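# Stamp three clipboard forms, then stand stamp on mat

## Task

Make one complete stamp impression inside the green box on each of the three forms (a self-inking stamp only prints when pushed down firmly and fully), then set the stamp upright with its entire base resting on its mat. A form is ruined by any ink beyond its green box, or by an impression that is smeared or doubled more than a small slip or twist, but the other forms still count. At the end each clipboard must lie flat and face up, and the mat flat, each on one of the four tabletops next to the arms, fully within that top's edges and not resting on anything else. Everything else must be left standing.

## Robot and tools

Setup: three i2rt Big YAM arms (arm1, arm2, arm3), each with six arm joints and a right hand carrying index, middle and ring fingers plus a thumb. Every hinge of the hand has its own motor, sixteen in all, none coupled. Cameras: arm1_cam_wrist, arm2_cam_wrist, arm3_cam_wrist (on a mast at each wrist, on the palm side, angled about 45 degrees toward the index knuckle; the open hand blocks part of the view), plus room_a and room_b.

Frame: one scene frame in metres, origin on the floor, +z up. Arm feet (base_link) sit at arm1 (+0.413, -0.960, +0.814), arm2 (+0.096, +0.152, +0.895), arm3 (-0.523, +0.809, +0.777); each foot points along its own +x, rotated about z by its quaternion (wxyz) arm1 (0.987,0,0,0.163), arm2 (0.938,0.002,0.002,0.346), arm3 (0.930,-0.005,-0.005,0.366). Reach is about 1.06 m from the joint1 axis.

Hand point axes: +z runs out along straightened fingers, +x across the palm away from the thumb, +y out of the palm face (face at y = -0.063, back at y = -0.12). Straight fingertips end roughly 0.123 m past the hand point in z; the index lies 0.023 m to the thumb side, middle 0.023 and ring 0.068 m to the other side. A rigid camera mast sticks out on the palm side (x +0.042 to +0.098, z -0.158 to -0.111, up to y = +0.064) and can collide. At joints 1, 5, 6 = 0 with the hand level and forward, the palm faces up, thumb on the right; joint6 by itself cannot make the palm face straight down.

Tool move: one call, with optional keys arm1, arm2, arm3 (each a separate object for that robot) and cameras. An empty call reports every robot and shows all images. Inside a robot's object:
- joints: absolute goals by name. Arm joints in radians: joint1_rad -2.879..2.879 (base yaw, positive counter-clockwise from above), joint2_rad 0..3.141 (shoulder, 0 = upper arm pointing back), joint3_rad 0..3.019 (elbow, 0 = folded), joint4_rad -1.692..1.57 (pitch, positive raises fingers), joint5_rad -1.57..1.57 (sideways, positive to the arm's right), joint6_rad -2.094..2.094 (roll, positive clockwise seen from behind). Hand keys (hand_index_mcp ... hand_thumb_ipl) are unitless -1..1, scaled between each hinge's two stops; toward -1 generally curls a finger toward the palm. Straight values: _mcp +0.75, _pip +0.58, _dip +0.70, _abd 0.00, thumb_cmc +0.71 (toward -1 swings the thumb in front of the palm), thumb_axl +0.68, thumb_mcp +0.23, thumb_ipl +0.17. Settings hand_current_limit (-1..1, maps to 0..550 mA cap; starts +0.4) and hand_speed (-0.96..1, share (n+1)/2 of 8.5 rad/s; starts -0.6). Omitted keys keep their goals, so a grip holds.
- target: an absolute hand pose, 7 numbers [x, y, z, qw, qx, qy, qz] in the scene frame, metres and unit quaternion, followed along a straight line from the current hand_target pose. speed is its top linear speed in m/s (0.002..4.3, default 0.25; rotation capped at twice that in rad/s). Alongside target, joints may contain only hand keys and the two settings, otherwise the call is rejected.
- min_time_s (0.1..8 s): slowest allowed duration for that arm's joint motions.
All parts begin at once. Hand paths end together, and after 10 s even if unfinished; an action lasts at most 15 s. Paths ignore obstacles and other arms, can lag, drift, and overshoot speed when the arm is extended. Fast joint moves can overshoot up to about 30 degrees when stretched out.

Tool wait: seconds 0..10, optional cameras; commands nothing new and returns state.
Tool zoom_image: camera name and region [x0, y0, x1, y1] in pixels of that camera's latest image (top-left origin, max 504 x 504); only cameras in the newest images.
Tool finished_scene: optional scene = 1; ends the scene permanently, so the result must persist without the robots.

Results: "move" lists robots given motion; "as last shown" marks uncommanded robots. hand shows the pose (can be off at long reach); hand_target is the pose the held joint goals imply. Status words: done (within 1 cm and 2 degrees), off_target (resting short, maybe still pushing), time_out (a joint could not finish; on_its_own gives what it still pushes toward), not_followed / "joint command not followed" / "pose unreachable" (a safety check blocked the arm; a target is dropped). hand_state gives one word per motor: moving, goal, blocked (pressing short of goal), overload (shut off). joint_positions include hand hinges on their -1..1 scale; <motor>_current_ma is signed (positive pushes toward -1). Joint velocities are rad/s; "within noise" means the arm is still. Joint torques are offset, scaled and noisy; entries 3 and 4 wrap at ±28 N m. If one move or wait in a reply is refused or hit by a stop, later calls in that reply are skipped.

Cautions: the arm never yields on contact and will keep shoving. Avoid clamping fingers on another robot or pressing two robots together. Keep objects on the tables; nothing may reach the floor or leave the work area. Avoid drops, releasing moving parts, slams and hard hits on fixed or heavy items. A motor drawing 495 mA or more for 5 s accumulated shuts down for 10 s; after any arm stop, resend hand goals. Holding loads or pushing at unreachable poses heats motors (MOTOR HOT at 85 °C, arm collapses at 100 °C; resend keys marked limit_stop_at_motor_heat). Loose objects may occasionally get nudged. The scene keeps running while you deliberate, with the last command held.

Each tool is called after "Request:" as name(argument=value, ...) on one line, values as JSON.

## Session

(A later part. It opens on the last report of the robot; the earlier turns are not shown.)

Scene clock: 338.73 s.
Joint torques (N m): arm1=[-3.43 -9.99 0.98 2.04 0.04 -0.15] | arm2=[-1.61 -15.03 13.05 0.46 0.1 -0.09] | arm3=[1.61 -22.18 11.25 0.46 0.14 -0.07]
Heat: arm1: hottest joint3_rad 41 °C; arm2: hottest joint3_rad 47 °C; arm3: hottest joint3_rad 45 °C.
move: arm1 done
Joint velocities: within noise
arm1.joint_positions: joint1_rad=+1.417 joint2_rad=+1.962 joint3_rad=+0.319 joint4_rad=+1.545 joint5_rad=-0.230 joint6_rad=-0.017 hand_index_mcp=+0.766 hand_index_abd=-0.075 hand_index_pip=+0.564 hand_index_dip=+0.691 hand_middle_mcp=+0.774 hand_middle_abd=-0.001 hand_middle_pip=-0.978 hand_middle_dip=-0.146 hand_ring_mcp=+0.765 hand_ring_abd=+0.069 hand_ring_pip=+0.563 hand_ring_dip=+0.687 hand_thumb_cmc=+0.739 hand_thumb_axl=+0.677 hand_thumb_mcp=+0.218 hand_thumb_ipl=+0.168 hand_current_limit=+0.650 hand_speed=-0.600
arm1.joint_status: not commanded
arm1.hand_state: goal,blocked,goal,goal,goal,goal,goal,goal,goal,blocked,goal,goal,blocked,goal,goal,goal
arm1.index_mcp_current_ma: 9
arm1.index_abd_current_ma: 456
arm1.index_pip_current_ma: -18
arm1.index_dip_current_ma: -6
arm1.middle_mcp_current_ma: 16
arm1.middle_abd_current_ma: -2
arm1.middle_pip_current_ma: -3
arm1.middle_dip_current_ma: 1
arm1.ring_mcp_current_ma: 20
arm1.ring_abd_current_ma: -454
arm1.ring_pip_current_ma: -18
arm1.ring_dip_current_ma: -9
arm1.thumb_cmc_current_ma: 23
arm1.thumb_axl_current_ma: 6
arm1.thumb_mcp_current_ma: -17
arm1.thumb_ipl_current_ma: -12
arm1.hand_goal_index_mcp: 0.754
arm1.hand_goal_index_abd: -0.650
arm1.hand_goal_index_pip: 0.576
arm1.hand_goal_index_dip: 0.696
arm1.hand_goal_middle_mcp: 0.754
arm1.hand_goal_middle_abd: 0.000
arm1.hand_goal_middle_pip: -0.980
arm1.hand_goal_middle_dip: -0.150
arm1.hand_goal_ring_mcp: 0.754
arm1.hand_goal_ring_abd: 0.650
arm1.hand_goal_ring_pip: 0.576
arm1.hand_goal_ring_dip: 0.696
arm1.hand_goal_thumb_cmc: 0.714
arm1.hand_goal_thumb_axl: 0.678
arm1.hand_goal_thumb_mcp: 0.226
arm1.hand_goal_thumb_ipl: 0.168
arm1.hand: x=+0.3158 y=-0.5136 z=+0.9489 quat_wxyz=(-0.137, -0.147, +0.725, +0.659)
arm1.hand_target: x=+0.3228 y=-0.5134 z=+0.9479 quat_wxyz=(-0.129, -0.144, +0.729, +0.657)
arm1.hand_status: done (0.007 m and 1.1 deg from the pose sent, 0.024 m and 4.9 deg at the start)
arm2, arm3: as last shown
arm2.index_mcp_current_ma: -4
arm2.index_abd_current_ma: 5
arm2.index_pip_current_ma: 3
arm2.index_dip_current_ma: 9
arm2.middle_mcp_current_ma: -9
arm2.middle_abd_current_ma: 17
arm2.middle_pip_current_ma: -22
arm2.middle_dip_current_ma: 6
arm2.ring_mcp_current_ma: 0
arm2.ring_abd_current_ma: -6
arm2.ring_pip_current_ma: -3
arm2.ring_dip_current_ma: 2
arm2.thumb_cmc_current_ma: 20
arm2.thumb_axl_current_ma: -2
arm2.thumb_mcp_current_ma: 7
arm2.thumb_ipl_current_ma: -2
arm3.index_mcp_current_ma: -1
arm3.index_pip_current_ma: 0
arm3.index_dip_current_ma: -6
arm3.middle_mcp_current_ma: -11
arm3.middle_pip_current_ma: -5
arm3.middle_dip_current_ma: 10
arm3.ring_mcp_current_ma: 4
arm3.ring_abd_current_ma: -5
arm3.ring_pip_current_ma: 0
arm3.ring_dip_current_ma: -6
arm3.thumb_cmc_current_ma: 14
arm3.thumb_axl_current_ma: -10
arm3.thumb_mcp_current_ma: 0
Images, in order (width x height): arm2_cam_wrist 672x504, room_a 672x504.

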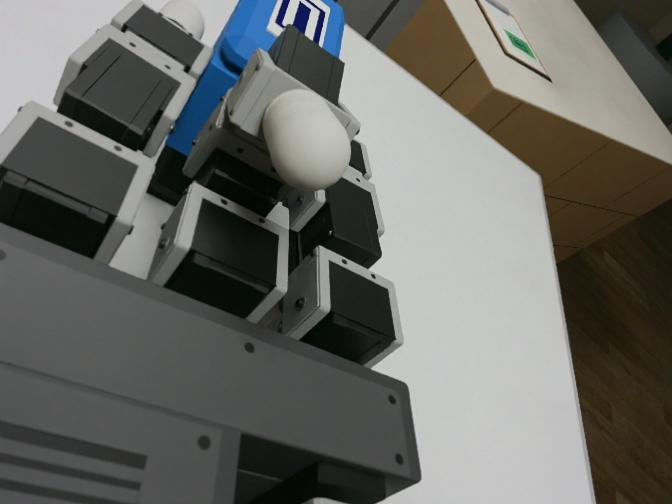

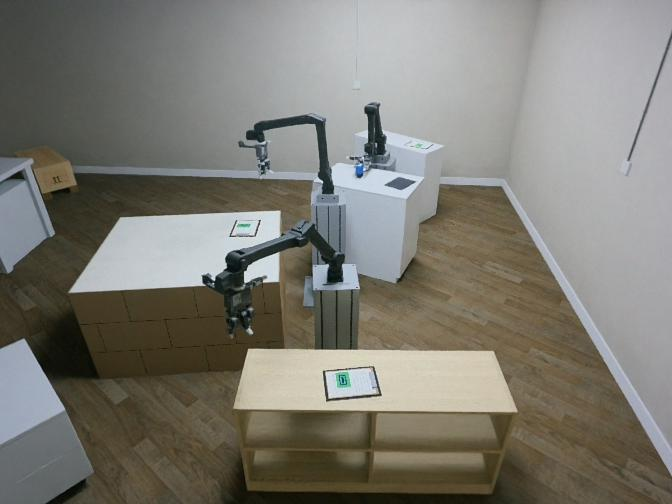

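Request:
move(cameras=["arm2_cam_wrist", "room_a", "room_b"])

Request:
zoom_image(camera="arm2_cam_wrist", region=[130, 0, 350, 165])

Request:
zoom_image(camera="room_a", region=[345, 150, 375, 190])

Request:
zoom_image(camera="room_b", region=[300, 260, 360, 310])

Scene clock: 338.93 s.
Joint torques (N m): arm1=[-3.55 -10.11 0.98 2.07 0.03 -0.14] | arm2=[-1.61 -15.09 13.05 0.47 0.1 -0.08] | arm3=[1.67 -22.3 11.26 0.47 0.13 -0.08]
Heat: arm1: hottest joint3_rad 41 °C; arm2: hottest joint3_rad 47 °C; arm3: hottest joint3_rad 45 °C.
Joint velocities: within noise
arm1.joint_positions: joint1_rad=+1.417 joint2_rad=+1.962 joint3_rad=+0.319 joint4_rad=+1.545 joint5_rad=-0.230 joint6_rad=-0.017 hand_index_mcp=+0.766 hand_index_abd=-0.075 hand_index_pip=+0.564 hand_index_dip=+0.691 hand_middle_mcp=+0.774 hand_middle_abd=-0.001 hand_middle_pip=-0.978 hand_middle_dip=-0.146 hand_ring_mcp=+0.765 hand_ring_abd=+0.069 hand_ring_pip=+0.563 hand_ring_dip=+0.687 hand_thumb_cmc=+0.739 hand_thumb_axl=+0.677 hand_thumb_mcp=+0.218 hand_thumb_ipl=+0.168 hand_current_limit=+0.650 hand_speed=-0.600
arm1.joint_status: not commanded
arm1.hand_state: goal,blocked,goal,goal,goal,goal,goal,goal,goal,blocked,goal,goal,blocked,goal,goal,goal
arm1.index_mcp_current_ma: 12
arm1.index_abd_current_ma: 454
arm1.index_pip_current_ma: -15
arm1.index_dip_current_ma: -5
arm1.middle_mcp_current_ma: 16
arm1.middle_abd_current_ma: -1
arm1.middle_pip_current_ma: -12
arm1.middle_dip_current_ma: 1
arm1.ring_mcp_current_ma: 18
arm1.ring_abd_current_ma: -458
arm1.ring_pip_current_ma: -16
arm1.ring_dip_current_ma: -9
arm1.thumb_cmc_current_ma: 24
arm1.thumb_axl_current_ma: 9
arm1.thumb_mcp_current_ma: -19
arm1.thumb_ipl_current_ma: -9
arm1.hand_goal_index_mcp: 0.754
arm1.hand_goal_index_abd: -0.650
arm1.hand_goal_index_pip: 0.576
arm1.hand_goal_index_dip: 0.696
arm1.hand_goal_middle_mcp: 0.754
arm1.hand_goal_middle_abd: 0.000
arm1.hand_goal_middle_pip: -0.980
arm1.hand_goal_middle_dip: -0.150
arm1.hand_goal_ring_mcp: 0.754
arm1.hand_goal_ring_abd: 0.650
arm1.hand_goal_ring_pip: 0.576
arm1.hand_goal_ring_dip: 0.696
arm1.hand_goal_thumb_cmc: 0.714
arm1.hand_goal_thumb_axl: 0.678
arm1.hand_goal_thumb_mcp: 0.226
arm1.hand_goal_thumb_ipl: 0.168
arm1.hand: x=+0.3158 y=-0.5136 z=+0.9489 quat_wxyz=(-0.137, -0.147, +0.725, +0.659) (m; scene frame)
arm1.hand_target: x=+0.3228 y=-0.5134 z=+0.9479 quat_wxyz=(-0.129, -0.144, +0.729, +0.657) (m; scene frame)
arm1.hand_status: done (0.007 m and 1.1 deg from the pose sent, 0.024 m and 4.9 deg at the start)
arm2.joint_positions: joint1_rad=-0.297 joint2_rad=+1.646 joint3_rad=+1.447 joint4_rad=-1.379 joint5_rad=-0.004 joint6_rad=+0.010 hand_index_mcp=+0.758 hand_index_abd=-0.021 hand_index_pip=+0.579 hand_index_dip=+0.695 hand_middle_mcp=+0.956 hand_middle_abd=-0.004 hand_middle_pip=+0.961 hand_middle_dip=+0.965 hand_ring_mcp=+0.759 hand_ring_abd=+0.012 hand_ring_pip=+0.573 hand_ring_dip=+0.687 hand_thumb_cmc=+0.727 hand_thumb_axl=+0.677 hand_thumb_mcp=+0.214 hand_thumb_ipl=+0.168 hand_current_limit=+0.400 hand_speed=-0.600
arm2.joint_status: not commanded
arm2.hand_state: goal,blocked,goal,goal,goal,goal,goal,goal,goal,goal,goal,goal,goal,goal,goal,goal
arm2.index_mcp_current_ma: 1
arm2.index_abd_current_ma: 3
arm2.index_pip_current_ma: 16
arm2.index_dip_current_ma: -8
arm2.middle_mcp_current_ma: 5
arm2.middle_abd_current_ma: 7
arm2.middle_pip_current_ma: -6
arm2.middle_dip_current_ma: -5
arm2.ring_mcp_current_ma: 7
arm2.ring_abd_current_ma: 6
arm2.ring_pip_current_ma: 6
arm2.ring_dip_current_ma: -2
arm2.thumb_cmc_current_ma: 14
arm2.thumb_axl_current_ma: -5
arm2.thumb_mcp_current_ma: -1
arm2.thumb_ipl_current_ma: 0
arm2.hand_goal_index_mcp: 0.754
arm2.hand_goal_index_abd: 0.000
arm2.hand_goal_index_pip: 0.576
arm2.hand_goal_index_dip: 0.696
arm2.hand_goal_middle_mcp: 0.970
arm2.hand_goal_middle_abd: 0.000
arm2.hand_goal_middle_pip: 0.970
arm2.hand_goal_middle_dip: 0.970
arm2.hand_goal_ring_mcp: 0.754
arm2.hand_goal_ring_abd: 0.000
arm2.hand_goal_ring_pip: 0.576
arm2.hand_goal_ring_dip: 0.696
arm2.hand_goal_thumb_cmc: 0.714
arm2.hand_goal_thumb_axl: 0.678
arm2.hand_goal_thumb_mcp: 0.226
arm2.hand_goal_thumb_ipl: 0.168
arm2.hand: x=+0.6339 y=+0.3596 z=+1.0719 quat_wxyz=(-0.007, +0.553, +0.833, -0.002) (m; scene frame)
arm2.hand_target: x=+0.6459 y=+0.3624 z=+1.0996 quat_wxyz=(+0.008, +0.553, +0.833, +0.019) (m; scene frame)
arm2.hand_status: not commanded
arm3.joint_positions: joint1_rad=+0.904 joint2_rad=+2.229 joint3_rad=+2.433 joint4_rad=-1.685 joint5_rad=+0.008 joint6_rad=+1.581 hand_index_mcp=+0.748 hand_index_abd=+0.003 hand_index_pip=+0.571 hand_index_dip=+0.701 hand_middle_mcp=+0.960 hand_middle_abd=+0.000 hand_middle_pip=+0.966 hand_middle_dip=+0.968 hand_ring_mcp=+0.748 hand_ring_abd=+0.007 hand_ring_pip=+0.570 hand_ring_dip=+0.698 hand_thumb_cmc=+0.719 hand_thumb_axl=+0.677 hand_thumb_mcp=+0.221 hand_thumb_ipl=+0.168 hand_current_limit=+0.400 hand_speed=-0.600
arm3.joint_status: not commanded
arm3.hand_state: goal,goal,goal,goal,goal,goal,goal,goal,goal,goal,goal,goal,goal,goal,goal,goal
arm3.index_mcp_current_ma: -4
arm3.index_abd_current_ma: 4
arm3.index_pip_current_ma: 0
arm3.index_dip_current_ma: -2
arm3.middle_mcp_current_ma: -11
arm3.middle_abd_current_ma: 7
arm3.middle_pip_current_ma: -6
arm3.middle_dip_current_ma: 10
arm3.ring_mcp_current_ma: 4
arm3.ring_abd_current_ma: -4
arm3.ring_pip_current_ma: 6
arm3.ring_dip_current_ma: -8
arm3.thumb_cmc_current_ma: 12
arm3.thumb_axl_current_ma: -8
arm3.thumb_mcp_current_ma: -3
arm3.thumb_ipl_current_ma: 7
arm3.hand_goal_index_mcp: 0.754
arm3.hand_goal_index_abd: 0.000
arm3.hand_goal_index_pip: 0.576
arm3.hand_goal_index_dip: 0.696
arm3.hand_goal_middle_mcp: 0.970
arm3.hand_goal_middle_abd: 0.000
arm3.hand_goal_middle_pip: 0.970
arm3.hand_goal_middle_dip: 0.970
arm3.hand_goal_ring_mcp: 0.754
arm3.hand_goal_ring_abd: 0.000
arm3.hand_goal_ring_pip: 0.576
arm3.hand_goal_ring_dip: 0.696
arm3.hand_goal_thumb_cmc: 0.714
arm3.hand_goal_thumb_axl: 0.678
arm3.hand_goal_thumb_mcp: 0.226
arm3.hand_goal_thumb_ipl: 0.168
arm3.hand: x=-0.4964 y=+1.4951 z=+0.9914 quat_wxyz=(-0.024, +0.680, +0.732, +0.036) (m; scene frame)
arm3.hand_target: x=-0.4940 y=+1.4990 z=+1.0070 quat_wxyz=(-0.033, +0.679, +0.732, +0.046) (m; scene frame)
arm3.hand_status: not commanded
pictures: arm2_cam_wrist, room_a, room_b
Images, in order (width x height): arm2_cam_wrist 672x504, room_a 672x504, room_b 672x504.

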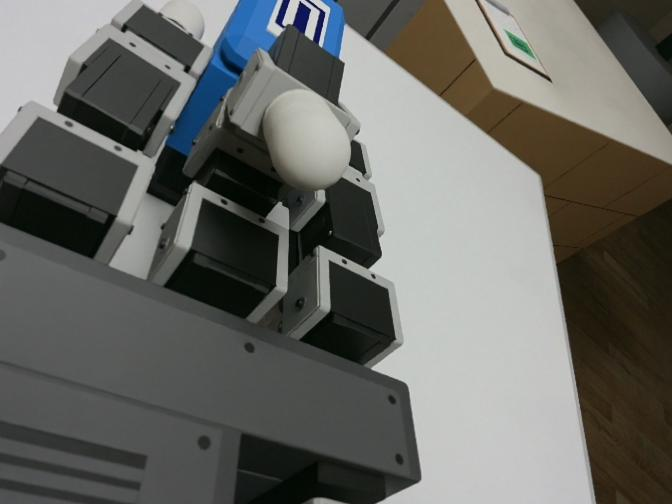

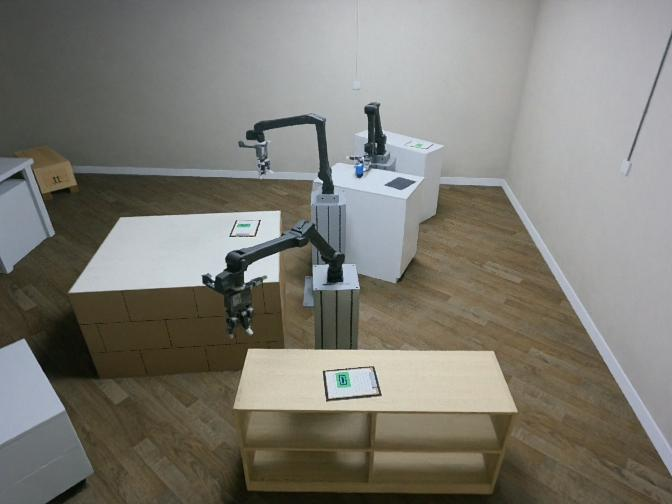

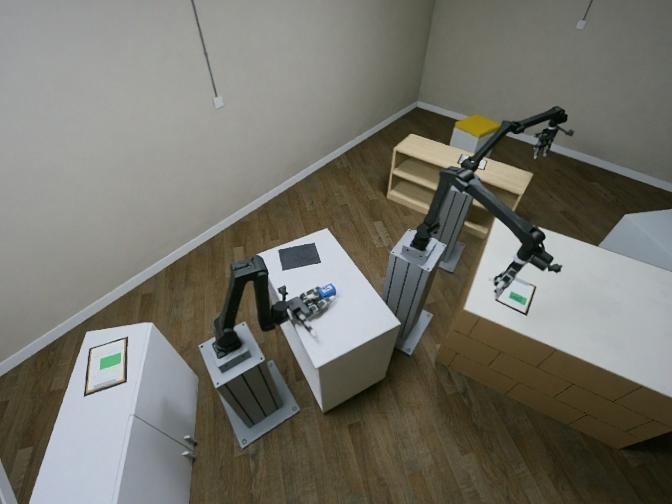

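Scaled by 2.291.

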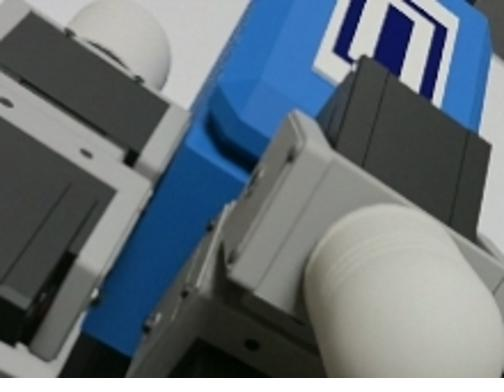

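Scaled by 12.600.

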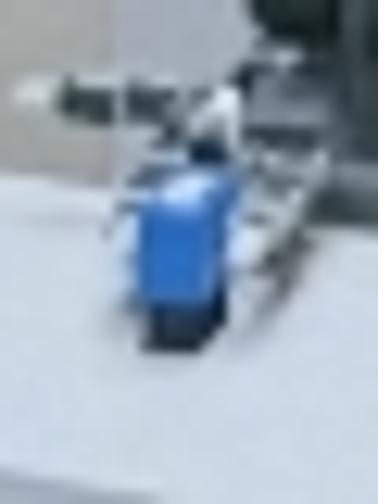

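Scaled by 8.400.

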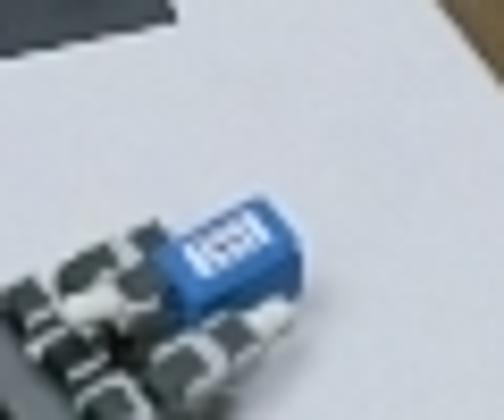

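Request:
move(arm1={"joints": {"hand_index_abd": 0.0, "hand_ring_abd": 0.0}}, cameras=["arm2_cam_wrist", "room_a", "room_b"])

Request:
zoom_image(camera="room_b", region=[300, 260, 360, 310])

Request:
zoom_image(camera="arm2_cam_wrist", region=[130, 0, 350, 165])

Scene clock: 340.77 s.
Joint torques (N m): arm1=[-3.31 -9.99 1.01 2.3 0.05 -0.15] | arm2=[-1.55 -15.03 13.04 0.46 0.09 -0.09] | arm3=[1.49 -22.24 11.22 0.47 0.15 -0.07]
Heat: arm1: hottest joint3_rad 40 °C; arm2: hottest joint3_rad 47 °C; arm3: hottest joint3_rad 45 °C.
move: arm1 done
Joint velocities: within noise
arm1.joint_positions: joint1_rad=+1.415 joint2_rad=+1.962 joint3_rad=+0.319 joint4_rad=+1.538 joint5_rad=-0.230 joint6_rad=-0.017 hand_index_mcp=+0.778 hand_index_abd=-0.004 hand_index_pip=+0.574 hand_index_dip=+0.696 hand_middle_mcp=+0.774 hand_middle_abd=-0.001 hand_middle_pip=-0.978 hand_middle_dip=-0.146 hand_ring_mcp=+0.780 hand_ring_abd=+0.007 hand_ring_pip=+0.574 hand_ring_dip=+0.694 hand_thumb_cmc=+0.739 hand_thumb_axl=+0.677 hand_thumb_mcp=+0.218 hand_thumb_ipl=+0.168 hand_current_limit=+0.650 hand_speed=-0.600
arm1.joint_status: all done
arm1.hand_state: blocked,goal,goal,goal,goal,goal,goal,goal,blocked,goal,goal,goal,blocked,goal,goal,goal
arm1.index_mcp_current_ma: 26
arm1.index_abd_current_ma: -2
arm1.index_pip_current_ma: -5
arm1.index_dip_current_ma: 6
arm1.middle_mcp_current_ma: 12
arm1.middle_abd_current_ma: 2
arm1.middle_pip_current_ma: -3
arm1.middle_dip_current_ma: 4
arm1.ring_mcp_current_ma: 47
arm1.ring_abd_current_ma: 1
arm1.ring_pip_current_ma: -6
arm1.ring_dip_current_ma: -3
arm1.thumb_cmc_current_ma: 24
arm1.thumb_axl_current_ma: 4
arm1.thumb_mcp_current_ma: -20
arm1.thumb_ipl_current_ma: -12
arm1.hand_goal_index_mcp: 0.754
arm1.hand_goal_index_abd: 0.000
arm1.hand_goal_index_pip: 0.576
arm1.hand_goal_index_dip: 0.696
arm1.hand_goal_middle_mcp: 0.754
arm1.hand_goal_middle_abd: 0.000
arm1.hand_goal_middle_pip: -0.980
arm1.hand_goal_middle_dip: -0.150
arm1.hand_goal_ring_mcp: 0.754
arm1.hand_goal_ring_abd: 0.000
arm1.hand_goal_ring_pip: 0.576
arm1.hand_goal_ring_dip: 0.696
arm1.hand_goal_thumb_cmc: 0.714
arm1.hand_goal_thumb_axl: 0.678
arm1.hand_goal_thumb_mcp: 0.226
arm1.hand_goal_thumb_ipl: 0.168
arm1.hand: x=+0.3164 y=-0.5130 z=+0.9473 quat_wxyz=(-0.136, -0.146, +0.727, +0.656)
arm1.hand_target: x=+0.3229 y=-0.5134 z=+0.9480 quat_wxyz=(-0.129, -0.144, +0.729, +0.657)
arm1.hand_status: not commanded
arm2, arm3: as last shown
arm2.index_mcp_current_ma: 4
arm2.index_abd_current_ma: -8
arm2.index_pip_current_ma: -6
arm2.index_dip_current_ma: -4
arm2.middle_mcp_current_ma: -20
arm2.middle_abd_current_ma: -13
arm2.middle_pip_current_ma: -3
arm2.middle_dip_current_ma: 1
arm2.ring_mcp_current_ma: 17
arm2.ring_abd_current_ma: -12
arm2.ring_pip_current_ma: -11
arm2.ring_dip_current_ma: -12
arm2.thumb_cmc_current_ma: 19
arm2.thumb_axl_current_ma: -12
arm2.thumb_mcp_current_ma: 13
arm2.thumb_ipl_current_ma: -16
arm3.index_mcp_current_ma: -6
arm3.index_abd_current_ma: 5
arm3.index_pip_current_ma: -1
arm3.index_dip_current_ma: -5
arm3.middle_mcp_current_ma: -10
arm3.middle_abd_current_ma: 10
arm3.middle_dip_current_ma: 11
arm3.ring_mcp_current_ma: 6
arm3.ring_abd_current_ma: -6
arm3.ring_pip_current_ma: 5
arm3.ring_dip_current_ma: -4
arm3.thumb_cmc_current_ma: 11
arm3.thumb_axl_current_ma: -10
arm3.thumb_mcp_current_ma: -7
arm3.thumb_ipl_current_ma: 10
Images, in order (width x height): arm2_cam_wrist 672x504, room_a 672x504, room_b 672x504.

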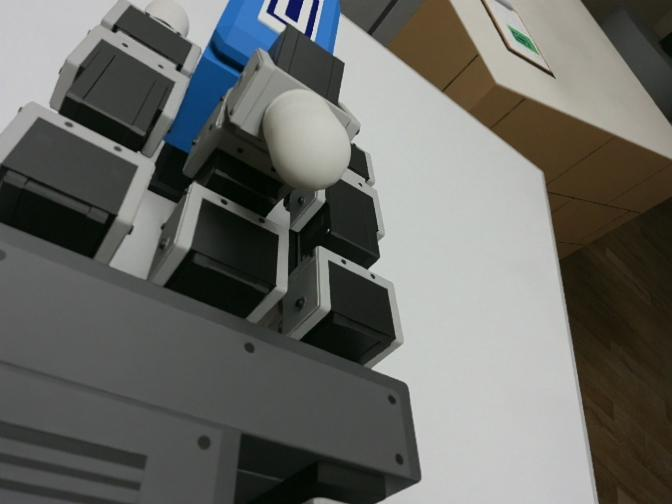

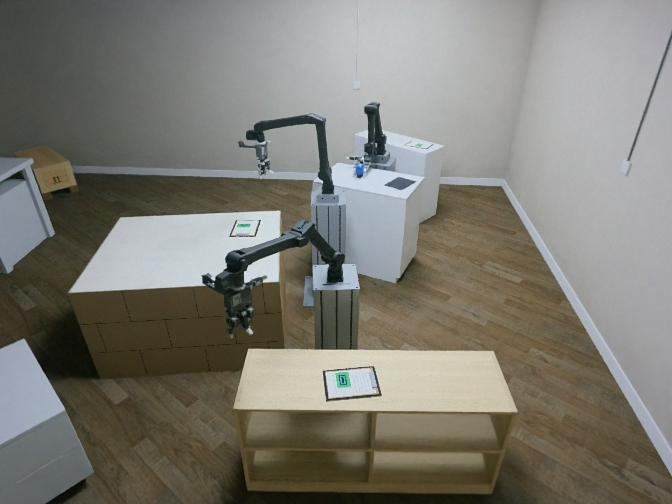

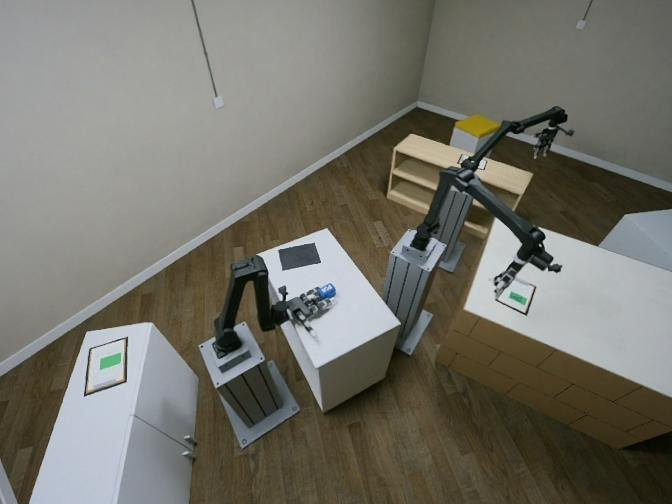

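Scaled by 8.400.

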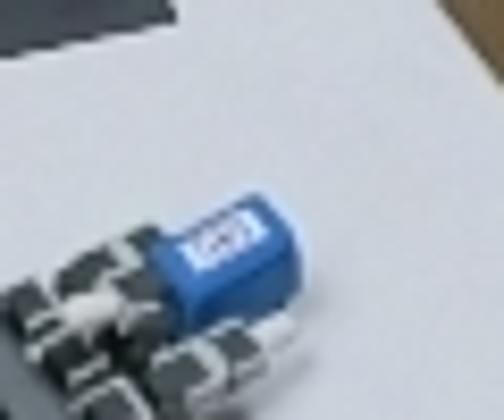

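Scaled by 2.291.

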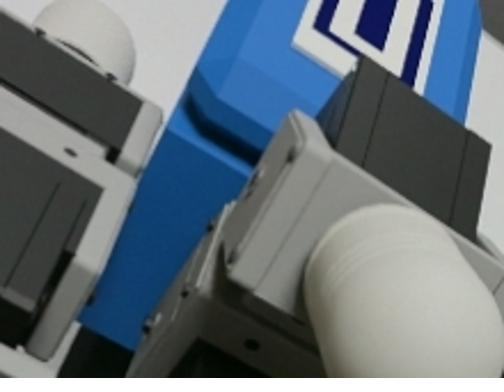

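Request:
move(arm1={"target": [0.3229, -0.5134, 1.06, -0.1294, -0.1437, 0.7291, 0.6565], "speed": 0.08}, cameras=["arm2_cam_wrist", "room_a", "room_b"])

Request:
zoom_image(camera="room_a", region=[340, 145, 380, 190])

Request:
zoom_image(camera="room_b", region=[300, 260, 360, 310])

Scene clock: 343.33 s.
Joint torques (N m): arm1=[-3.31 -7.41 7.54 2.19 0.01 -0.15] | arm2=[-1.61 -15.03 13.04 0.46 0.1 -0.09] | arm3=[1.49 -22.24 11.3 0.47 0.14 -0.07]
Heat: arm1: hottest joint3_rad 40 °C; arm2: hottest joint3_rad 47 °C; arm3: hottest joint3_rad 45 °C.
move: arm1 off_target
Joint velocities: within noise
arm1.joint_positions: joint1_rad=+1.415 joint2_rad=+1.360 joint3_rad=+0.297 joint4_rad=+0.927 joint5_rad=-0.230 joint6_rad=-0.017 hand_index_mcp=+0.780 hand_index_abd=-0.004 hand_index_pip=+0.574 hand_index_dip=+0.696 hand_middle_mcp=+0.774 hand_middle_abd=-0.001 hand_middle_pip=-0.978 hand_middle_dip=-0.146 hand_ring_mcp=+0.782 hand_ring_abd=+0.006 hand_ring_pip=+0.575 hand_ring_dip=+0.696 hand_thumb_cmc=+0.739 hand_thumb_axl=+0.677 hand_thumb_mcp=+0.218 hand_thumb_ipl=+0.168 hand_current_limit=+0.650 hand_speed=-0.600
arm1.joint_status: not commanded
arm1.hand_state: blocked,goal,goal,goal,goal,goal,goal,goal,blocked,goal,goal,goal,blocked,goal,goal,goal
arm1.index_mcp_current_ma: 32
arm1.index_abd_current_ma: -4
arm1.index_pip_current_ma: -7
arm1.index_dip_current_ma: 2
arm1.middle_mcp_current_ma: 14
arm1.middle_abd_current_ma: 0
arm1.middle_pip_current_ma: -2
arm1.middle_dip_current_ma: 4
arm1.ring_mcp_current_ma: 41
arm1.ring_abd_current_ma: 5
arm1.ring_pip_current_ma: -5
arm1.ring_dip_current_ma: 3
arm1.thumb_cmc_current_ma: 18
arm1.thumb_axl_current_ma: 5
arm1.thumb_mcp_current_ma: -17
arm1.thumb_ipl_current_ma: -8
arm1.hand_goal_index_mcp: 0.754
arm1.hand_goal_index_abd: 0.000
arm1.hand_goal_index_pip: 0.576
arm1.hand_goal_index_dip: 0.696
arm1.hand_goal_middle_mcp: 0.754
arm1.hand_goal_middle_abd: 0.000
arm1.hand_goal_middle_pip: -0.980
arm1.hand_goal_middle_dip: -0.150
arm1.hand_goal_ring_mcp: 0.754
arm1.hand_goal_ring_abd: 0.000
arm1.hand_goal_ring_pip: 0.576
arm1.hand_goal_ring_dip: 0.696
arm1.hand_goal_thumb_cmc: 0.714
arm1.hand_goal_thumb_axl: 0.678
arm1.hand_goal_thumb_mcp: 0.226
arm1.hand_goal_thumb_ipl: 0.168
arm1.hand: x=+0.3173 y=-0.5181 z=+1.0471 quat_wxyz=(-0.137, -0.146, +0.738, +0.645)
arm1.hand_target: x=+0.3229 y=-0.5137 z=+1.0600 quat_wxyz=(-0.129, -0.144, +0.729, +0.657)
arm1.hand_status: off_target (0.015 m and 1.9 deg from the pose sent, 0.113 m and 0.9 deg at the start)
arm2, arm3: as last shown
arm2.index_mcp_current_ma: 23
arm2.index_abd_current_ma: -10
arm2.index_pip_current_ma: 14
arm2.index_dip_current_ma: 6
arm2.middle_mcp_current_ma: -19
arm2.middle_abd_current_ma: 3
arm2.middle_pip_current_ma: -22
arm2.middle_dip_current_ma: -7
arm2.ring_mcp_current_ma: 15
arm2.ring_abd_current_ma: 9
arm2.ring_pip_current_ma: -2
arm2.ring_dip_current_ma: 5
arm2.thumb_cmc_current_ma: 29
arm2.thumb_axl_current_ma: 2
arm2.thumb_mcp_current_ma: -9
arm2.thumb_ipl_current_ma: -10
arm3.index_mcp_current_ma: -2
arm3.index_abd_current_ma: 3
arm3.index_pip_current_ma: 0
arm3.index_dip_current_ma: -6
arm3.middle_mcp_current_ma: -11
arm3.middle_abd_current_ma: 12
arm3.middle_pip_current_ma: -3
arm3.middle_dip_current_ma: 10
arm3.ring_mcp_current_ma: 5
arm3.ring_abd_current_ma: -10
arm3.ring_pip_current_ma: 0
arm3.ring_dip_current_ma: -3
arm3.thumb_cmc_current_ma: 5
arm3.thumb_axl_current_ma: -9
arm3.thumb_mcp_current_ma: 2
arm3.thumb_ipl_current_ma: 8
Images, in order (width x height): arm2_cam_wrist 672x504, room_a 672x504, room_b 672x504.

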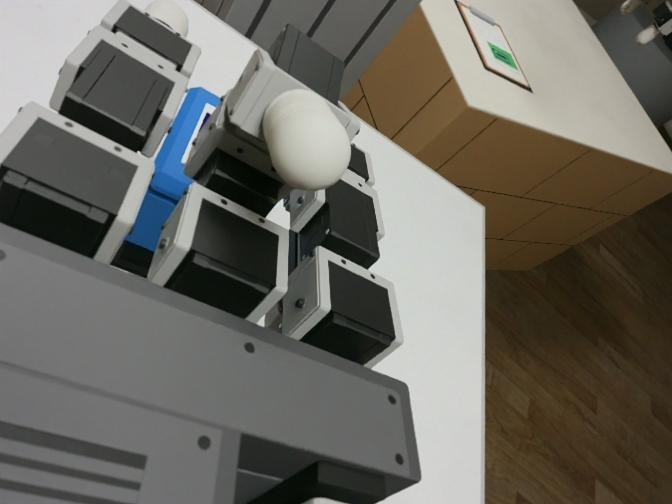

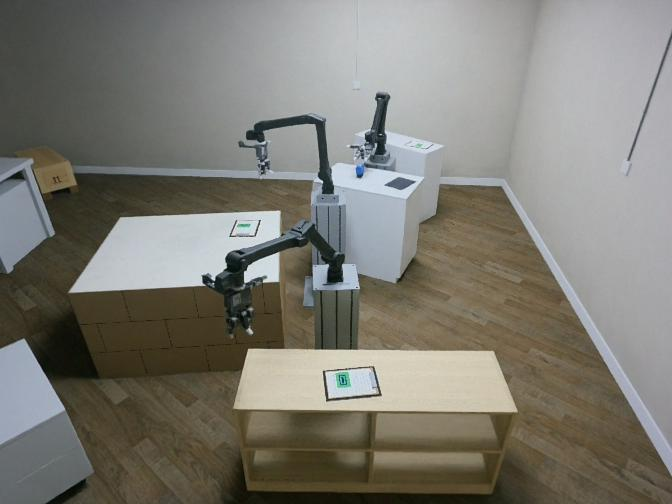

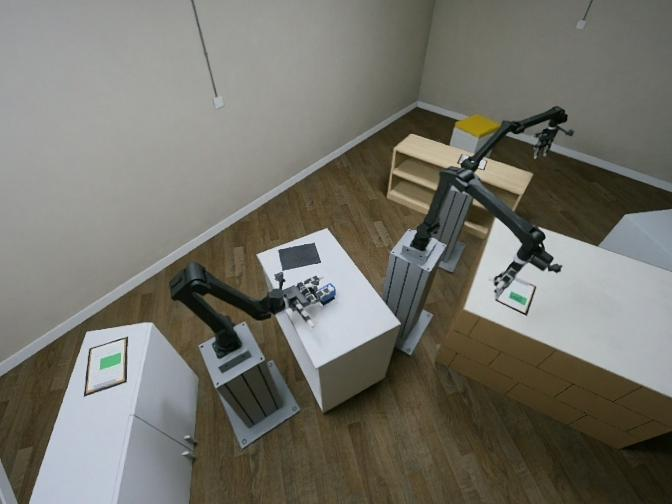

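Scaled by 11.200.

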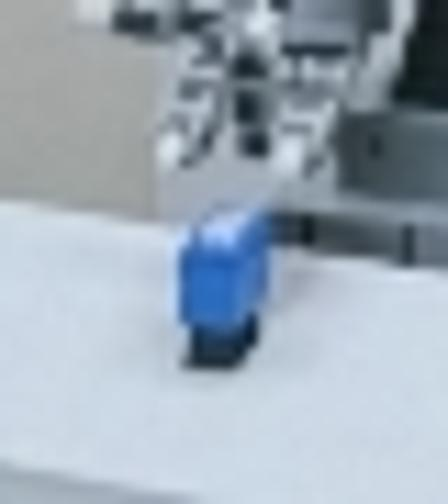

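Scaled by 8.400.

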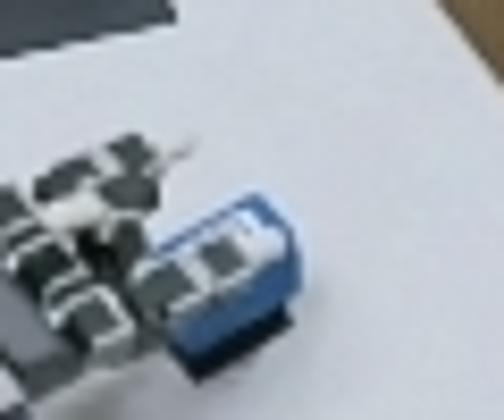

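Request:
move(arm1={"target": [0.285, -0.44, 1.15, -0.0741, -0.1787, 0.9065, 0.3758], "speed": 0.2, "joints": {"hand_middle_mcp": 0.97, "hand_middle_pip": 0.97, "hand_middle_dip": 0.97}})

Request:
move(arm1={"target": [0.233, -0.337, 1.095, 0.0, -0.1934, 0.9811, 0.02], "speed": 0.15}, cameras=["arm2_cam_wrist", "room_a"])

Request:
zoom_image(camera="arm2_cam_wrist", region=[140, 0, 440, 225])

Scene clock: 346.27 s.
Joint torques (N m): arm1=[-0.73 -5.89 15.2 1.63 0.21 -0.14] | arm2=[-1.61 -15.03 13.04 0.46 0.1 -0.09] | arm3=[1.55 -22.36 11.29 0.44 0.14 -0.08]
Heat: arm1: hottest joint3_rad 41 °C; arm2: hottest joint3_rad 47 °C; arm3: hottest joint3_rad 45 °C.
move: arm1 off_target
Joint velocities: within noise
arm1.joint_positions: joint1_rad=+1.457 joint2_rad=+1.112 joint3_rad=+0.923 joint4_rad=-0.652 joint5_rad=-0.116 joint6_rad=-0.102 hand_index_mcp=+0.780 hand_index_abd=-0.004 hand_index_pip=+0.574 hand_index_dip=+0.696 hand_middle_mcp=+0.990 hand_middle_abd=+0.002 hand_middle_pip=+0.965 hand_middle_dip=+0.968 hand_ring_mcp=+0.782 hand_ring_abd=+0.009 hand_ring_pip=+0.575 hand_ring_dip=+0.696 hand_thumb_cmc=+0.739 hand_thumb_axl=+0.677 hand_thumb_mcp=+0.218 hand_thumb_ipl=+0.168 hand_current_limit=+0.650 hand_speed=-0.600
arm1.joint_status: all done
arm1.hand_state: blocked,goal,goal,goal,goal,goal,goal,goal,blocked,goal,goal,goal,blocked,goal,goal,goal
arm1.index_mcp_current_ma: 32
arm1.index_abd_current_ma: -4
arm1.index_pip_current_ma: -5
arm1.index_dip_current_ma: 4
arm1.middle_mcp_current_ma: 13
arm1.middle_abd_current_ma: 6
arm1.middle_pip_current_ma: -16
arm1.middle_dip_current_ma: -3
arm1.ring_mcp_current_ma: 43
arm1.ring_abd_current_ma: 5
arm1.ring_pip_current_ma: 1
arm1.ring_dip_current_ma: 2
arm1.thumb_cmc_current_ma: 18
arm1.thumb_axl_current_ma: 2
arm1.thumb_mcp_current_ma: -19
arm1.thumb_ipl_current_ma: -9
arm1.hand_goal_index_mcp: 0.754
arm1.hand_goal_index_abd: 0.000
arm1.hand_goal_index_pip: 0.576
arm1.hand_goal_index_dip: 0.696
arm1.hand_goal_middle_mcp: 0.970
arm1.hand_goal_middle_abd: 0.000
arm1.hand_goal_middle_pip: 0.970
arm1.hand_goal_middle_dip: 0.970
arm1.hand_goal_ring_mcp: 0.754
arm1.hand_goal_ring_abd: 0.000
arm1.hand_goal_ring_pip: 0.576
arm1.hand_goal_ring_dip: 0.696
arm1.hand_goal_thumb_cmc: 0.714
arm1.hand_goal_thumb_axl: 0.678
arm1.hand_goal_thumb_mcp: 0.226
arm1.hand_goal_thumb_ipl: 0.168
arm1.hand: x=+0.2964 y=-0.4533 z=+1.1160 quat_wxyz=(-0.074, -0.168, +0.918, +0.353)
arm1.hand_target: x=+0.2856 y=-0.4423 z=+1.1497 quat_wxyz=(-0.074, -0.178, +0.906, +0.376)
arm1.hand_status: off_target (0.038 m and 3.2 deg from the pose sent, 0.133 m and 37.5 deg at the start)
arm2, arm3: as last shown
arm2.index_mcp_current_ma: -1
arm2.index_abd_current_ma: -3
arm2.index_pip_current_ma: 19
arm2.index_dip_current_ma: -6
arm2.middle_mcp_current_ma: -15
arm2.middle_abd_current_ma: -1
arm2.middle_pip_current_ma: -5
arm2.middle_dip_current_ma: 12
arm2.ring_mcp_current_ma: 7
arm2.ring_abd_current_ma: 4
arm2.ring_pip_current_ma: 11
arm2.ring_dip_current_ma: 3
arm2.thumb_cmc_current_ma: 1
arm2.thumb_axl_current_ma: 4
arm2.thumb_mcp_current_ma: 9
arm2.thumb_ipl_current_ma: -20
arm3.index_mcp_current_ma: -4
arm3.index_abd_current_ma: 5
arm3.index_pip_current_ma: -2
arm3.index_dip_current_ma: -8
arm3.middle_mcp_current_ma: -12
arm3.middle_abd_current_ma: 6
arm3.middle_dip_current_ma: 12
arm3.ring_mcp_current_ma: 6
arm3.ring_abd_current_ma: -7
arm3.ring_pip_current_ma: 6
arm3.ring_dip_current_ma: -1
arm3.thumb_cmc_current_ma: 11
arm3.thumb_axl_current_ma: -10
arm3.thumb_mcp_current_ma: -3
pictures: none

Scene clock: 349.70 s.
Joint torques (N m): arm1=[-0.79 -15.27 13.45 0.34 0.37 0.07] | arm2=[-1.61 -15.03 13.04 0.46 0.1 -0.08] | arm3=[1.55 -22.07 11.28 0.49 0.14 -0.08]
Heat: arm1: hottest joint3_rad 41 °C; arm2: hottest joint3_rad 47 °C; arm3: hottest joint3_rad 45 °C.
move: arm1 off_target
Joint velocities: within noise
arm1.joint_positions: joint1_rad=+1.535 joint2_rad=+1.778 joint3_rad=+1.835 joint4_rad=-1.625 joint5_rad=+0.001 joint6_rad=-0.092 hand_index_mcp=+0.756 hand_index_abd=-0.004 hand_index_pip=+0.567 hand_index_dip=+0.696 hand_middle_mcp=+0.959 hand_middle_abd=+0.001 hand_middle_pip=+0.965 hand_middle_dip=+0.968 hand_ring_mcp=+0.755 hand_ring_abd=+0.009 hand_ring_pip=+0.566 hand_ring_dip=+0.696 hand_thumb_cmc=+0.716 hand_thumb_axl=+0.677 hand_thumb_mcp=+0.218 hand_thumb_ipl=+0.168 hand_current_limit=+0.650 hand_speed=-0.600
arm1.joint_status: not commanded
arm1.hand_state: goal,goal,goal,goal,goal,goal,goal,goal,goal,goal,goal,goal,goal,goal,goal,goal
arm1.index_mcp_current_ma: 2
arm1.index_abd_current_ma: -3
arm1.index_pip_current_ma: -11
arm1.index_dip_current_ma: -1
arm1.middle_mcp_current_ma: -18
arm1.middle_abd_current_ma: 4
arm1.middle_pip_current_ma: -12
arm1.middle_dip_current_ma: 0
arm1.ring_mcp_current_ma: 5
arm1.ring_abd_current_ma: 4
arm1.ring_pip_current_ma: -14
arm1.ring_dip_current_ma: 3
arm1.thumb_cmc_current_ma: -9
arm1.thumb_axl_current_ma: 5
arm1.thumb_mcp_current_ma: -21
arm1.thumb_ipl_current_ma: -12
arm1.hand_goal_index_mcp: 0.754
arm1.hand_goal_index_abd: 0.000
arm1.hand_goal_index_pip: 0.576
arm1.hand_goal_index_dip: 0.696
arm1.hand_goal_middle_mcp: 0.970
arm1.hand_goal_middle_abd: 0.000
arm1.hand_goal_middle_pip: 0.970
arm1.hand_goal_middle_dip: 0.970
arm1.hand_goal_ring_mcp: 0.754
arm1.hand_goal_ring_abd: 0.000
arm1.hand_goal_ring_pip: 0.576
arm1.hand_goal_ring_dip: 0.696
arm1.hand_goal_thumb_cmc: 0.714
arm1.hand_goal_thumb_axl: 0.678
arm1.hand_goal_thumb_mcp: 0.226
arm1.hand_goal_thumb_ipl: 0.168
arm1.hand: x=+0.2445 y=-0.3479 z=+1.0762 quat_wxyz=(+0.000, -0.191, +0.982, +0.002)
arm1.hand_target: x=+0.2334 y=-0.3381 z=+1.0949 quat_wxyz=(+0.000, -0.193, +0.981, +0.021)
arm1.hand_status: off_target (0.025 m and 2.1 deg from the pose sent, 0.134 m and 40.1 deg at the start)
arm2, arm3: as last shown
arm2.index_mcp_current_ma: 12
arm2.index_abd_current_ma: -12
arm2.index_pip_current_ma: -9
arm2.index_dip_current_ma: 9
arm2.middle_mcp_current_ma: -19
arm2.middle_abd_current_ma: 9
arm2.middle_pip_current_ma: 6
arm2.middle_dip_current_ma: -2
arm2.ring_mcp_current_ma: -2
arm2.ring_abd_current_ma: -1
arm2.ring_pip_current_ma: 13
arm2.ring_dip_current_ma: -8
arm2.thumb_cmc_current_ma: 3
arm2.thumb_axl_current_ma: -8
arm2.thumb_mcp_current_ma: -8
arm2.thumb_ipl_current_ma: 6
arm3.index_mcp_current_ma: -1
arm3.index_abd_current_ma: 6
arm3.index_pip_current_ma: -1
arm3.index_dip_current_ma: -4
arm3.middle_mcp_current_ma: -10
arm3.middle_abd_current_ma: 9
arm3.middle_pip_current_ma: -8
arm3.middle_dip_current_ma: 9
arm3.ring_abd_current_ma: -4
arm3.ring_pip_current_ma: 2
arm3.ring_dip_current_ma: -4
arm3.thumb_cmc_current_ma: 6
arm3.thumb_axl_current_ma: -8
arm3.thumb_mcp_current_ma: -2
arm3.thumb_ipl_current_ma: 10
Images, in order (width x height): arm2_cam_wrist 672x504, room_a 672x504.

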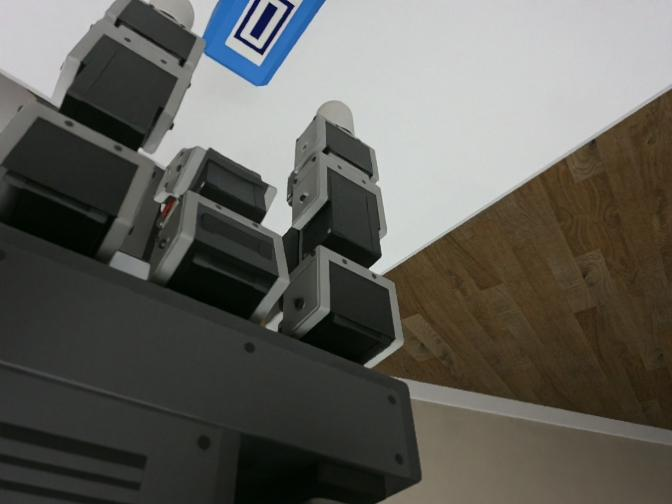

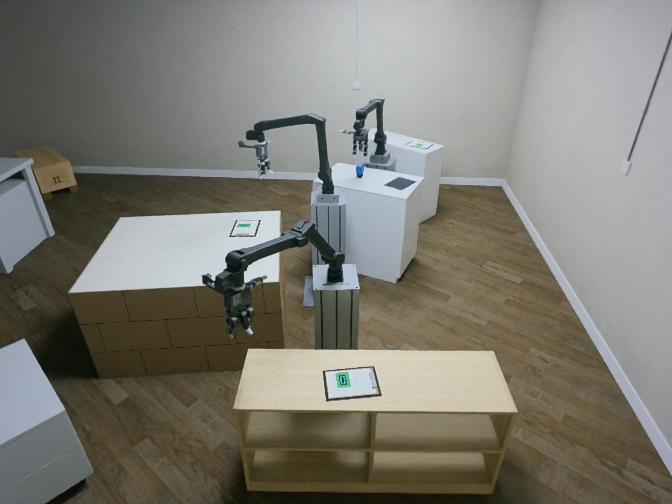

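Scaled by 1.680.

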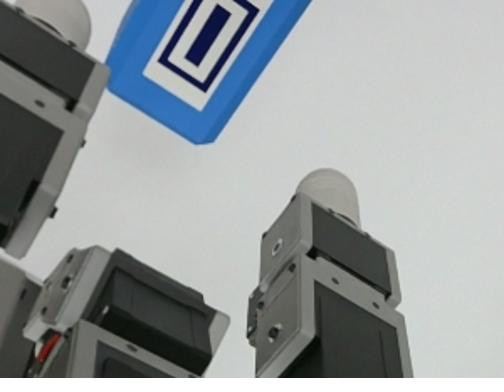

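Request:
move(arm1={"target": [0.2361, -0.3597, 1.05, 0.0, -0.1934, 0.9811, 0.02], "speed": 0.1}, cameras=["arm2_cam_wrist"])

Request:
zoom_image(camera="arm2_cam_wrist", region=[140, 0, 440, 225])

Scene clock: 351.83 s.
Joint torques (N m): arm1=[-0.79 -17.61 8.72 1.02 0.37 0.07] | arm2=[-1.61 -15.03 13.05 0.46 0.09 -0.08] | arm3=[1.61 -22.18 11.25 0.46 0.14 -0.08]
Heat: arm1: hottest joint3_rad 41 °C; arm2: hottest joint3_rad 47 °C; arm3: hottest joint3_rad 45 °C.
move: arm1 off_target
Joint velocities: within noise
arm1.joint_positions: joint1_rad=+1.542 joint2_rad=+1.749 joint3_rad=+1.692 joint4_rad=-1.501 joint5_rad=+0.001 joint6_rad=-0.085 hand_index_mcp=+0.755 hand_index_abd=-0.004 hand_index_pip=+0.567 hand_index_dip=+0.696 hand_middle_mcp=+0.959 hand_middle_abd=+0.001 hand_middle_pip=+0.965 hand_middle_dip=+0.968 hand_ring_mcp=+0.755 hand_ring_abd=+0.009 hand_ring_pip=+0.566 hand_ring_dip=+0.696 hand_thumb_cmc=+0.716 hand_thumb_axl=+0.677 hand_thumb_mcp=+0.218 hand_thumb_ipl=+0.168 hand_current_limit=+0.650 hand_speed=-0.600
arm1.joint_status: not commanded
arm1.hand_state: goal,goal,goal,goal,goal,goal,goal,goal,goal,goal,goal,goal,goal,goal,goal,goal
arm1.index_mcp_current_ma: -4
arm1.index_abd_current_ma: -7
arm1.index_pip_current_ma: -12
arm1.index_dip_current_ma: 3
arm1.middle_mcp_current_ma: -26
arm1.middle_abd_current_ma: 3
arm1.middle_pip_current_ma: -10
arm1.middle_dip_current_ma: 1
arm1.ring_mcp_current_ma: 12
arm1.ring_abd_current_ma: 6
arm1.ring_pip_current_ma: -12
arm1.ring_dip_current_ma: 2
arm1.thumb_cmc_current_ma: -6
arm1.thumb_axl_current_ma: 10
arm1.thumb_mcp_current_ma: -22
arm1.thumb_ipl_current_ma: -13
arm1.hand_goal_index_mcp: 0.754
arm1.hand_goal_index_abd: 0.000
arm1.hand_goal_index_pip: 0.576
arm1.hand_goal_index_dip: 0.696
arm1.hand_goal_middle_mcp: 0.970
arm1.hand_goal_middle_abd: 0.000
arm1.hand_goal_middle_pip: 0.970
arm1.hand_goal_middle_dip: 0.970
arm1.hand_goal_ring_mcp: 0.754
arm1.hand_goal_ring_abd: 0.000
arm1.hand_goal_ring_pip: 0.576
arm1.hand_goal_ring_dip: 0.696
arm1.hand_goal_thumb_cmc: 0.714
arm1.hand_goal_thumb_axl: 0.678
arm1.hand_goal_thumb_mcp: 0.226
arm1.hand_goal_thumb_ipl: 0.168
arm1.hand: x=+0.2435 y=-0.3566 z=+1.0376 quat_wxyz=(+0.000, -0.191, +0.982, +0.006)
arm1.hand_target: x=+0.2363 y=-0.3597 z=+1.0499 quat_wxyz=(+0.000, -0.193, +0.981, +0.020)
arm1.hand_status: off_target (0.015 m and 1.6 deg from the pose sent, 0.030 m and 2.1 deg at the start)
arm2, arm3: as last shown
arm2.index_mcp_current_ma: 7
arm2.index_abd_current_ma: -18
arm2.index_pip_current_ma: -4
arm2.index_dip_current_ma: -5
arm2.middle_mcp_current_ma: -14
arm2.middle_abd_current_ma: 5
arm2.middle_pip_current_ma: -18
arm2.middle_dip_current_ma: -9
arm2.ring_mcp_current_ma: 1
arm2.ring_abd_current_ma: 1
arm2.ring_pip_current_ma: 4
arm2.ring_dip_current_ma: -18
arm2.thumb_cmc_current_ma: 6
arm2.thumb_axl_current_ma: -3
arm2.thumb_mcp_current_ma: -1
arm2.thumb_ipl_current_ma: -5
arm3.index_abd_current_ma: 7
arm3.index_dip_current_ma: -1
arm3.middle_mcp_current_ma: -13
arm3.middle_abd_current_ma: 7
arm3.middle_pip_current_ma: -5
arm3.middle_dip_current_ma: 14
arm3.ring_mcp_current_ma: 7
arm3.ring_abd_current_ma: -10
arm3.ring_dip_current_ma: -11
arm3.thumb_cmc_current_ma: 12
arm3.thumb_axl_current_ma: -12
arm3.thumb_mcp_current_ma: -3
arm3.thumb_ipl_current_ma: 11
Images, in order (width x height): arm2_cam_wrist 672x504.

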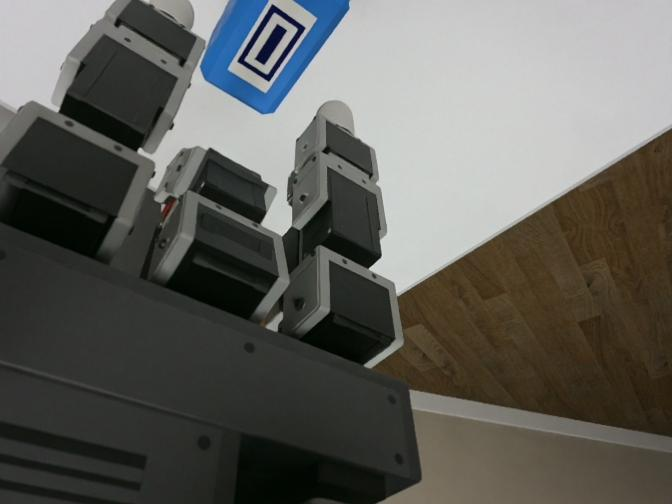

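Scaled by 1.680.

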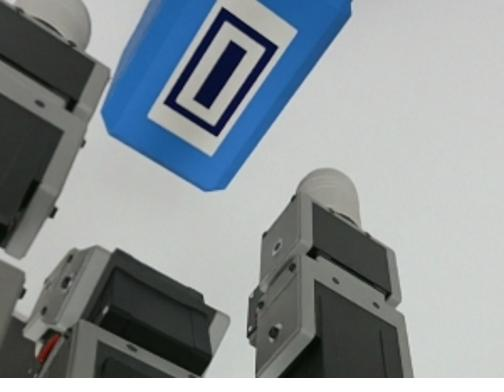

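Request:
move(arm1={"target": [0.2405, -0.3692, 0.98, 0.0, -0.1934, 0.9811, 0.012], "speed": 0.08}, cameras=["arm2_cam_wrist"])

Request:
zoom_image(camera="arm2_cam_wrist", region=[140, 0, 440, 225])

Scene clock: 353.90 s.
Joint torques (N m): arm1=[-1.2 -16.44 8.32 1.01 0.29 0.04] | arm2=[-1.61 -15.03 13.04 0.46 0.09 -0.09] | arm3=[1.49 -22.3 11.25 0.44 0.14 -0.08]
Heat: arm1: hottest joint3_rad 41 °C; arm2: hottest joint3_rad 47 °C; arm3: hottest joint3_rad 45 °C.
move: arm1 done
Joint velocities: within noise
arm1.joint_positions: joint1_rad=+1.542 joint2_rad=+1.747 joint3_rad=+1.520 joint4_rad=-1.338 joint5_rad=+0.001 joint6_rad=-0.085 hand_index_mcp=+0.755 hand_index_abd=-0.004 hand_index_pip=+0.567 hand_index_dip=+0.696 hand_middle_mcp=+0.959 hand_middle_abd=+0.001 hand_middle_pip=+0.965 hand_middle_dip=+0.968 hand_ring_mcp=+0.755 hand_ring_abd=+0.009 hand_ring_pip=+0.566 hand_ring_dip=+0.696 hand_thumb_cmc=+0.716 hand_thumb_axl=+0.677 hand_thumb_mcp=+0.218 hand_thumb_ipl=+0.168 hand_current_limit=+0.650 hand_speed=-0.600
arm1.joint_status: not commanded
arm1.hand_state: goal,goal,goal,goal,goal,goal,goal,goal,goal,goal,goal,goal,goal,goal,goal,goal
arm1.index_mcp_current_ma: 1
arm1.index_abd_current_ma: -4
arm1.index_pip_current_ma: -9
arm1.index_dip_current_ma: 4
arm1.middle_mcp_current_ma: -21
arm1.middle_abd_current_ma: -3
arm1.middle_pip_current_ma: -11
arm1.middle_dip_current_ma: -3
arm1.ring_mcp_current_ma: 7
arm1.ring_abd_current_ma: 8
arm1.ring_pip_current_ma: -10
arm1.ring_dip_current_ma: 1
arm1.thumb_cmc_current_ma: -7
arm1.thumb_axl_current_ma: 9
arm1.thumb_mcp_current_ma: -18
arm1.thumb_ipl_current_ma: -11
arm1.hand_goal_index_mcp: 0.754
arm1.hand_goal_index_abd: 0.000
arm1.hand_goal_index_pip: 0.576
arm1.hand_goal_index_dip: 0.696
arm1.hand_goal_middle_mcp: 0.970
arm1.hand_goal_middle_abd: 0.000
arm1.hand_goal_middle_pip: 0.970
arm1.hand_goal_middle_dip: 0.970
arm1.hand_goal_ring_mcp: 0.754
arm1.hand_goal_ring_abd: 0.000
arm1.hand_goal_ring_pip: 0.576
arm1.hand_goal_ring_dip: 0.696
arm1.hand_goal_thumb_cmc: 0.714
arm1.hand_goal_thumb_axl: 0.678
arm1.hand_goal_thumb_mcp: 0.226
arm1.hand_goal_thumb_ipl: 0.168
arm1.hand: x=+0.2469 y=-0.3676 z=+0.9731 quat_wxyz=(+0.000, -0.191, +0.982, +0.003)
arm1.hand_target: x=+0.2406 y=-0.3693 z=+0.9799 quat_wxyz=(+0.000, -0.193, +0.981, +0.012)
arm1.hand_status: done (0.010 m and 1.1 deg from the pose sent, 0.059 m and 0.7 deg at the start)
arm2, arm3: as last shown
arm2.index_mcp_current_ma: 3
arm2.index_abd_current_ma: -4
arm2.index_pip_current_ma: -6
arm2.index_dip_current_ma: 10
arm2.middle_mcp_current_ma: -25
arm2.middle_abd_current_ma: 17
arm2.middle_pip_current_ma: -20
arm2.middle_dip_current_ma: 7
arm2.ring_mcp_current_ma: 21
arm2.ring_abd_current_ma: -8
arm2.ring_pip_current_ma: -5
arm2.ring_dip_current_ma: -5
arm2.thumb_cmc_current_ma: -6
arm2.thumb_axl_current_ma: 3
arm2.thumb_mcp_current_ma: -3
arm2.thumb_ipl_current_ma: 3
arm3.index_mcp_current_ma: -2
arm3.index_pip_current_ma: 2
arm3.index_dip_current_ma: -4
arm3.middle_mcp_current_ma: -7
arm3.middle_abd_current_ma: 8
arm3.middle_pip_current_ma: -4
arm3.middle_dip_current_ma: 7
arm3.ring_mcp_current_ma: 8
arm3.ring_abd_current_ma: -5
arm3.ring_pip_current_ma: 1
arm3.ring_dip_current_ma: -7
arm3.thumb_cmc_current_ma: 11
arm3.thumb_axl_current_ma: -9
arm3.thumb_ipl_current_ma: 9
Images, in order (width x height): arm2_cam_wrist 672x504.

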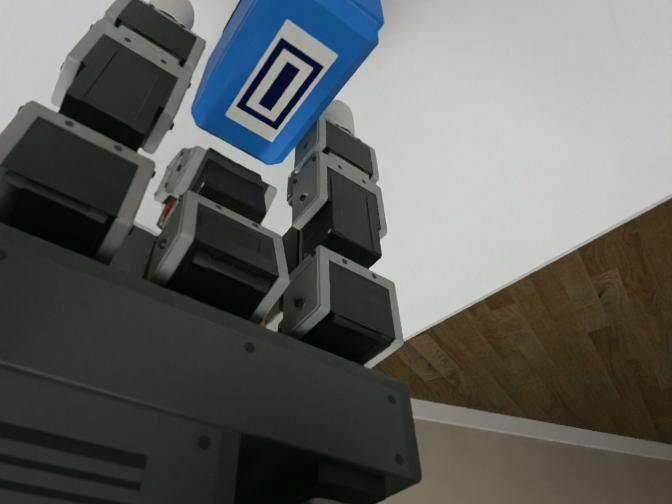

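Scaled by 1.680.

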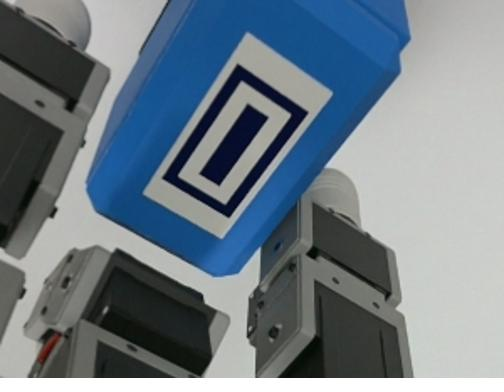

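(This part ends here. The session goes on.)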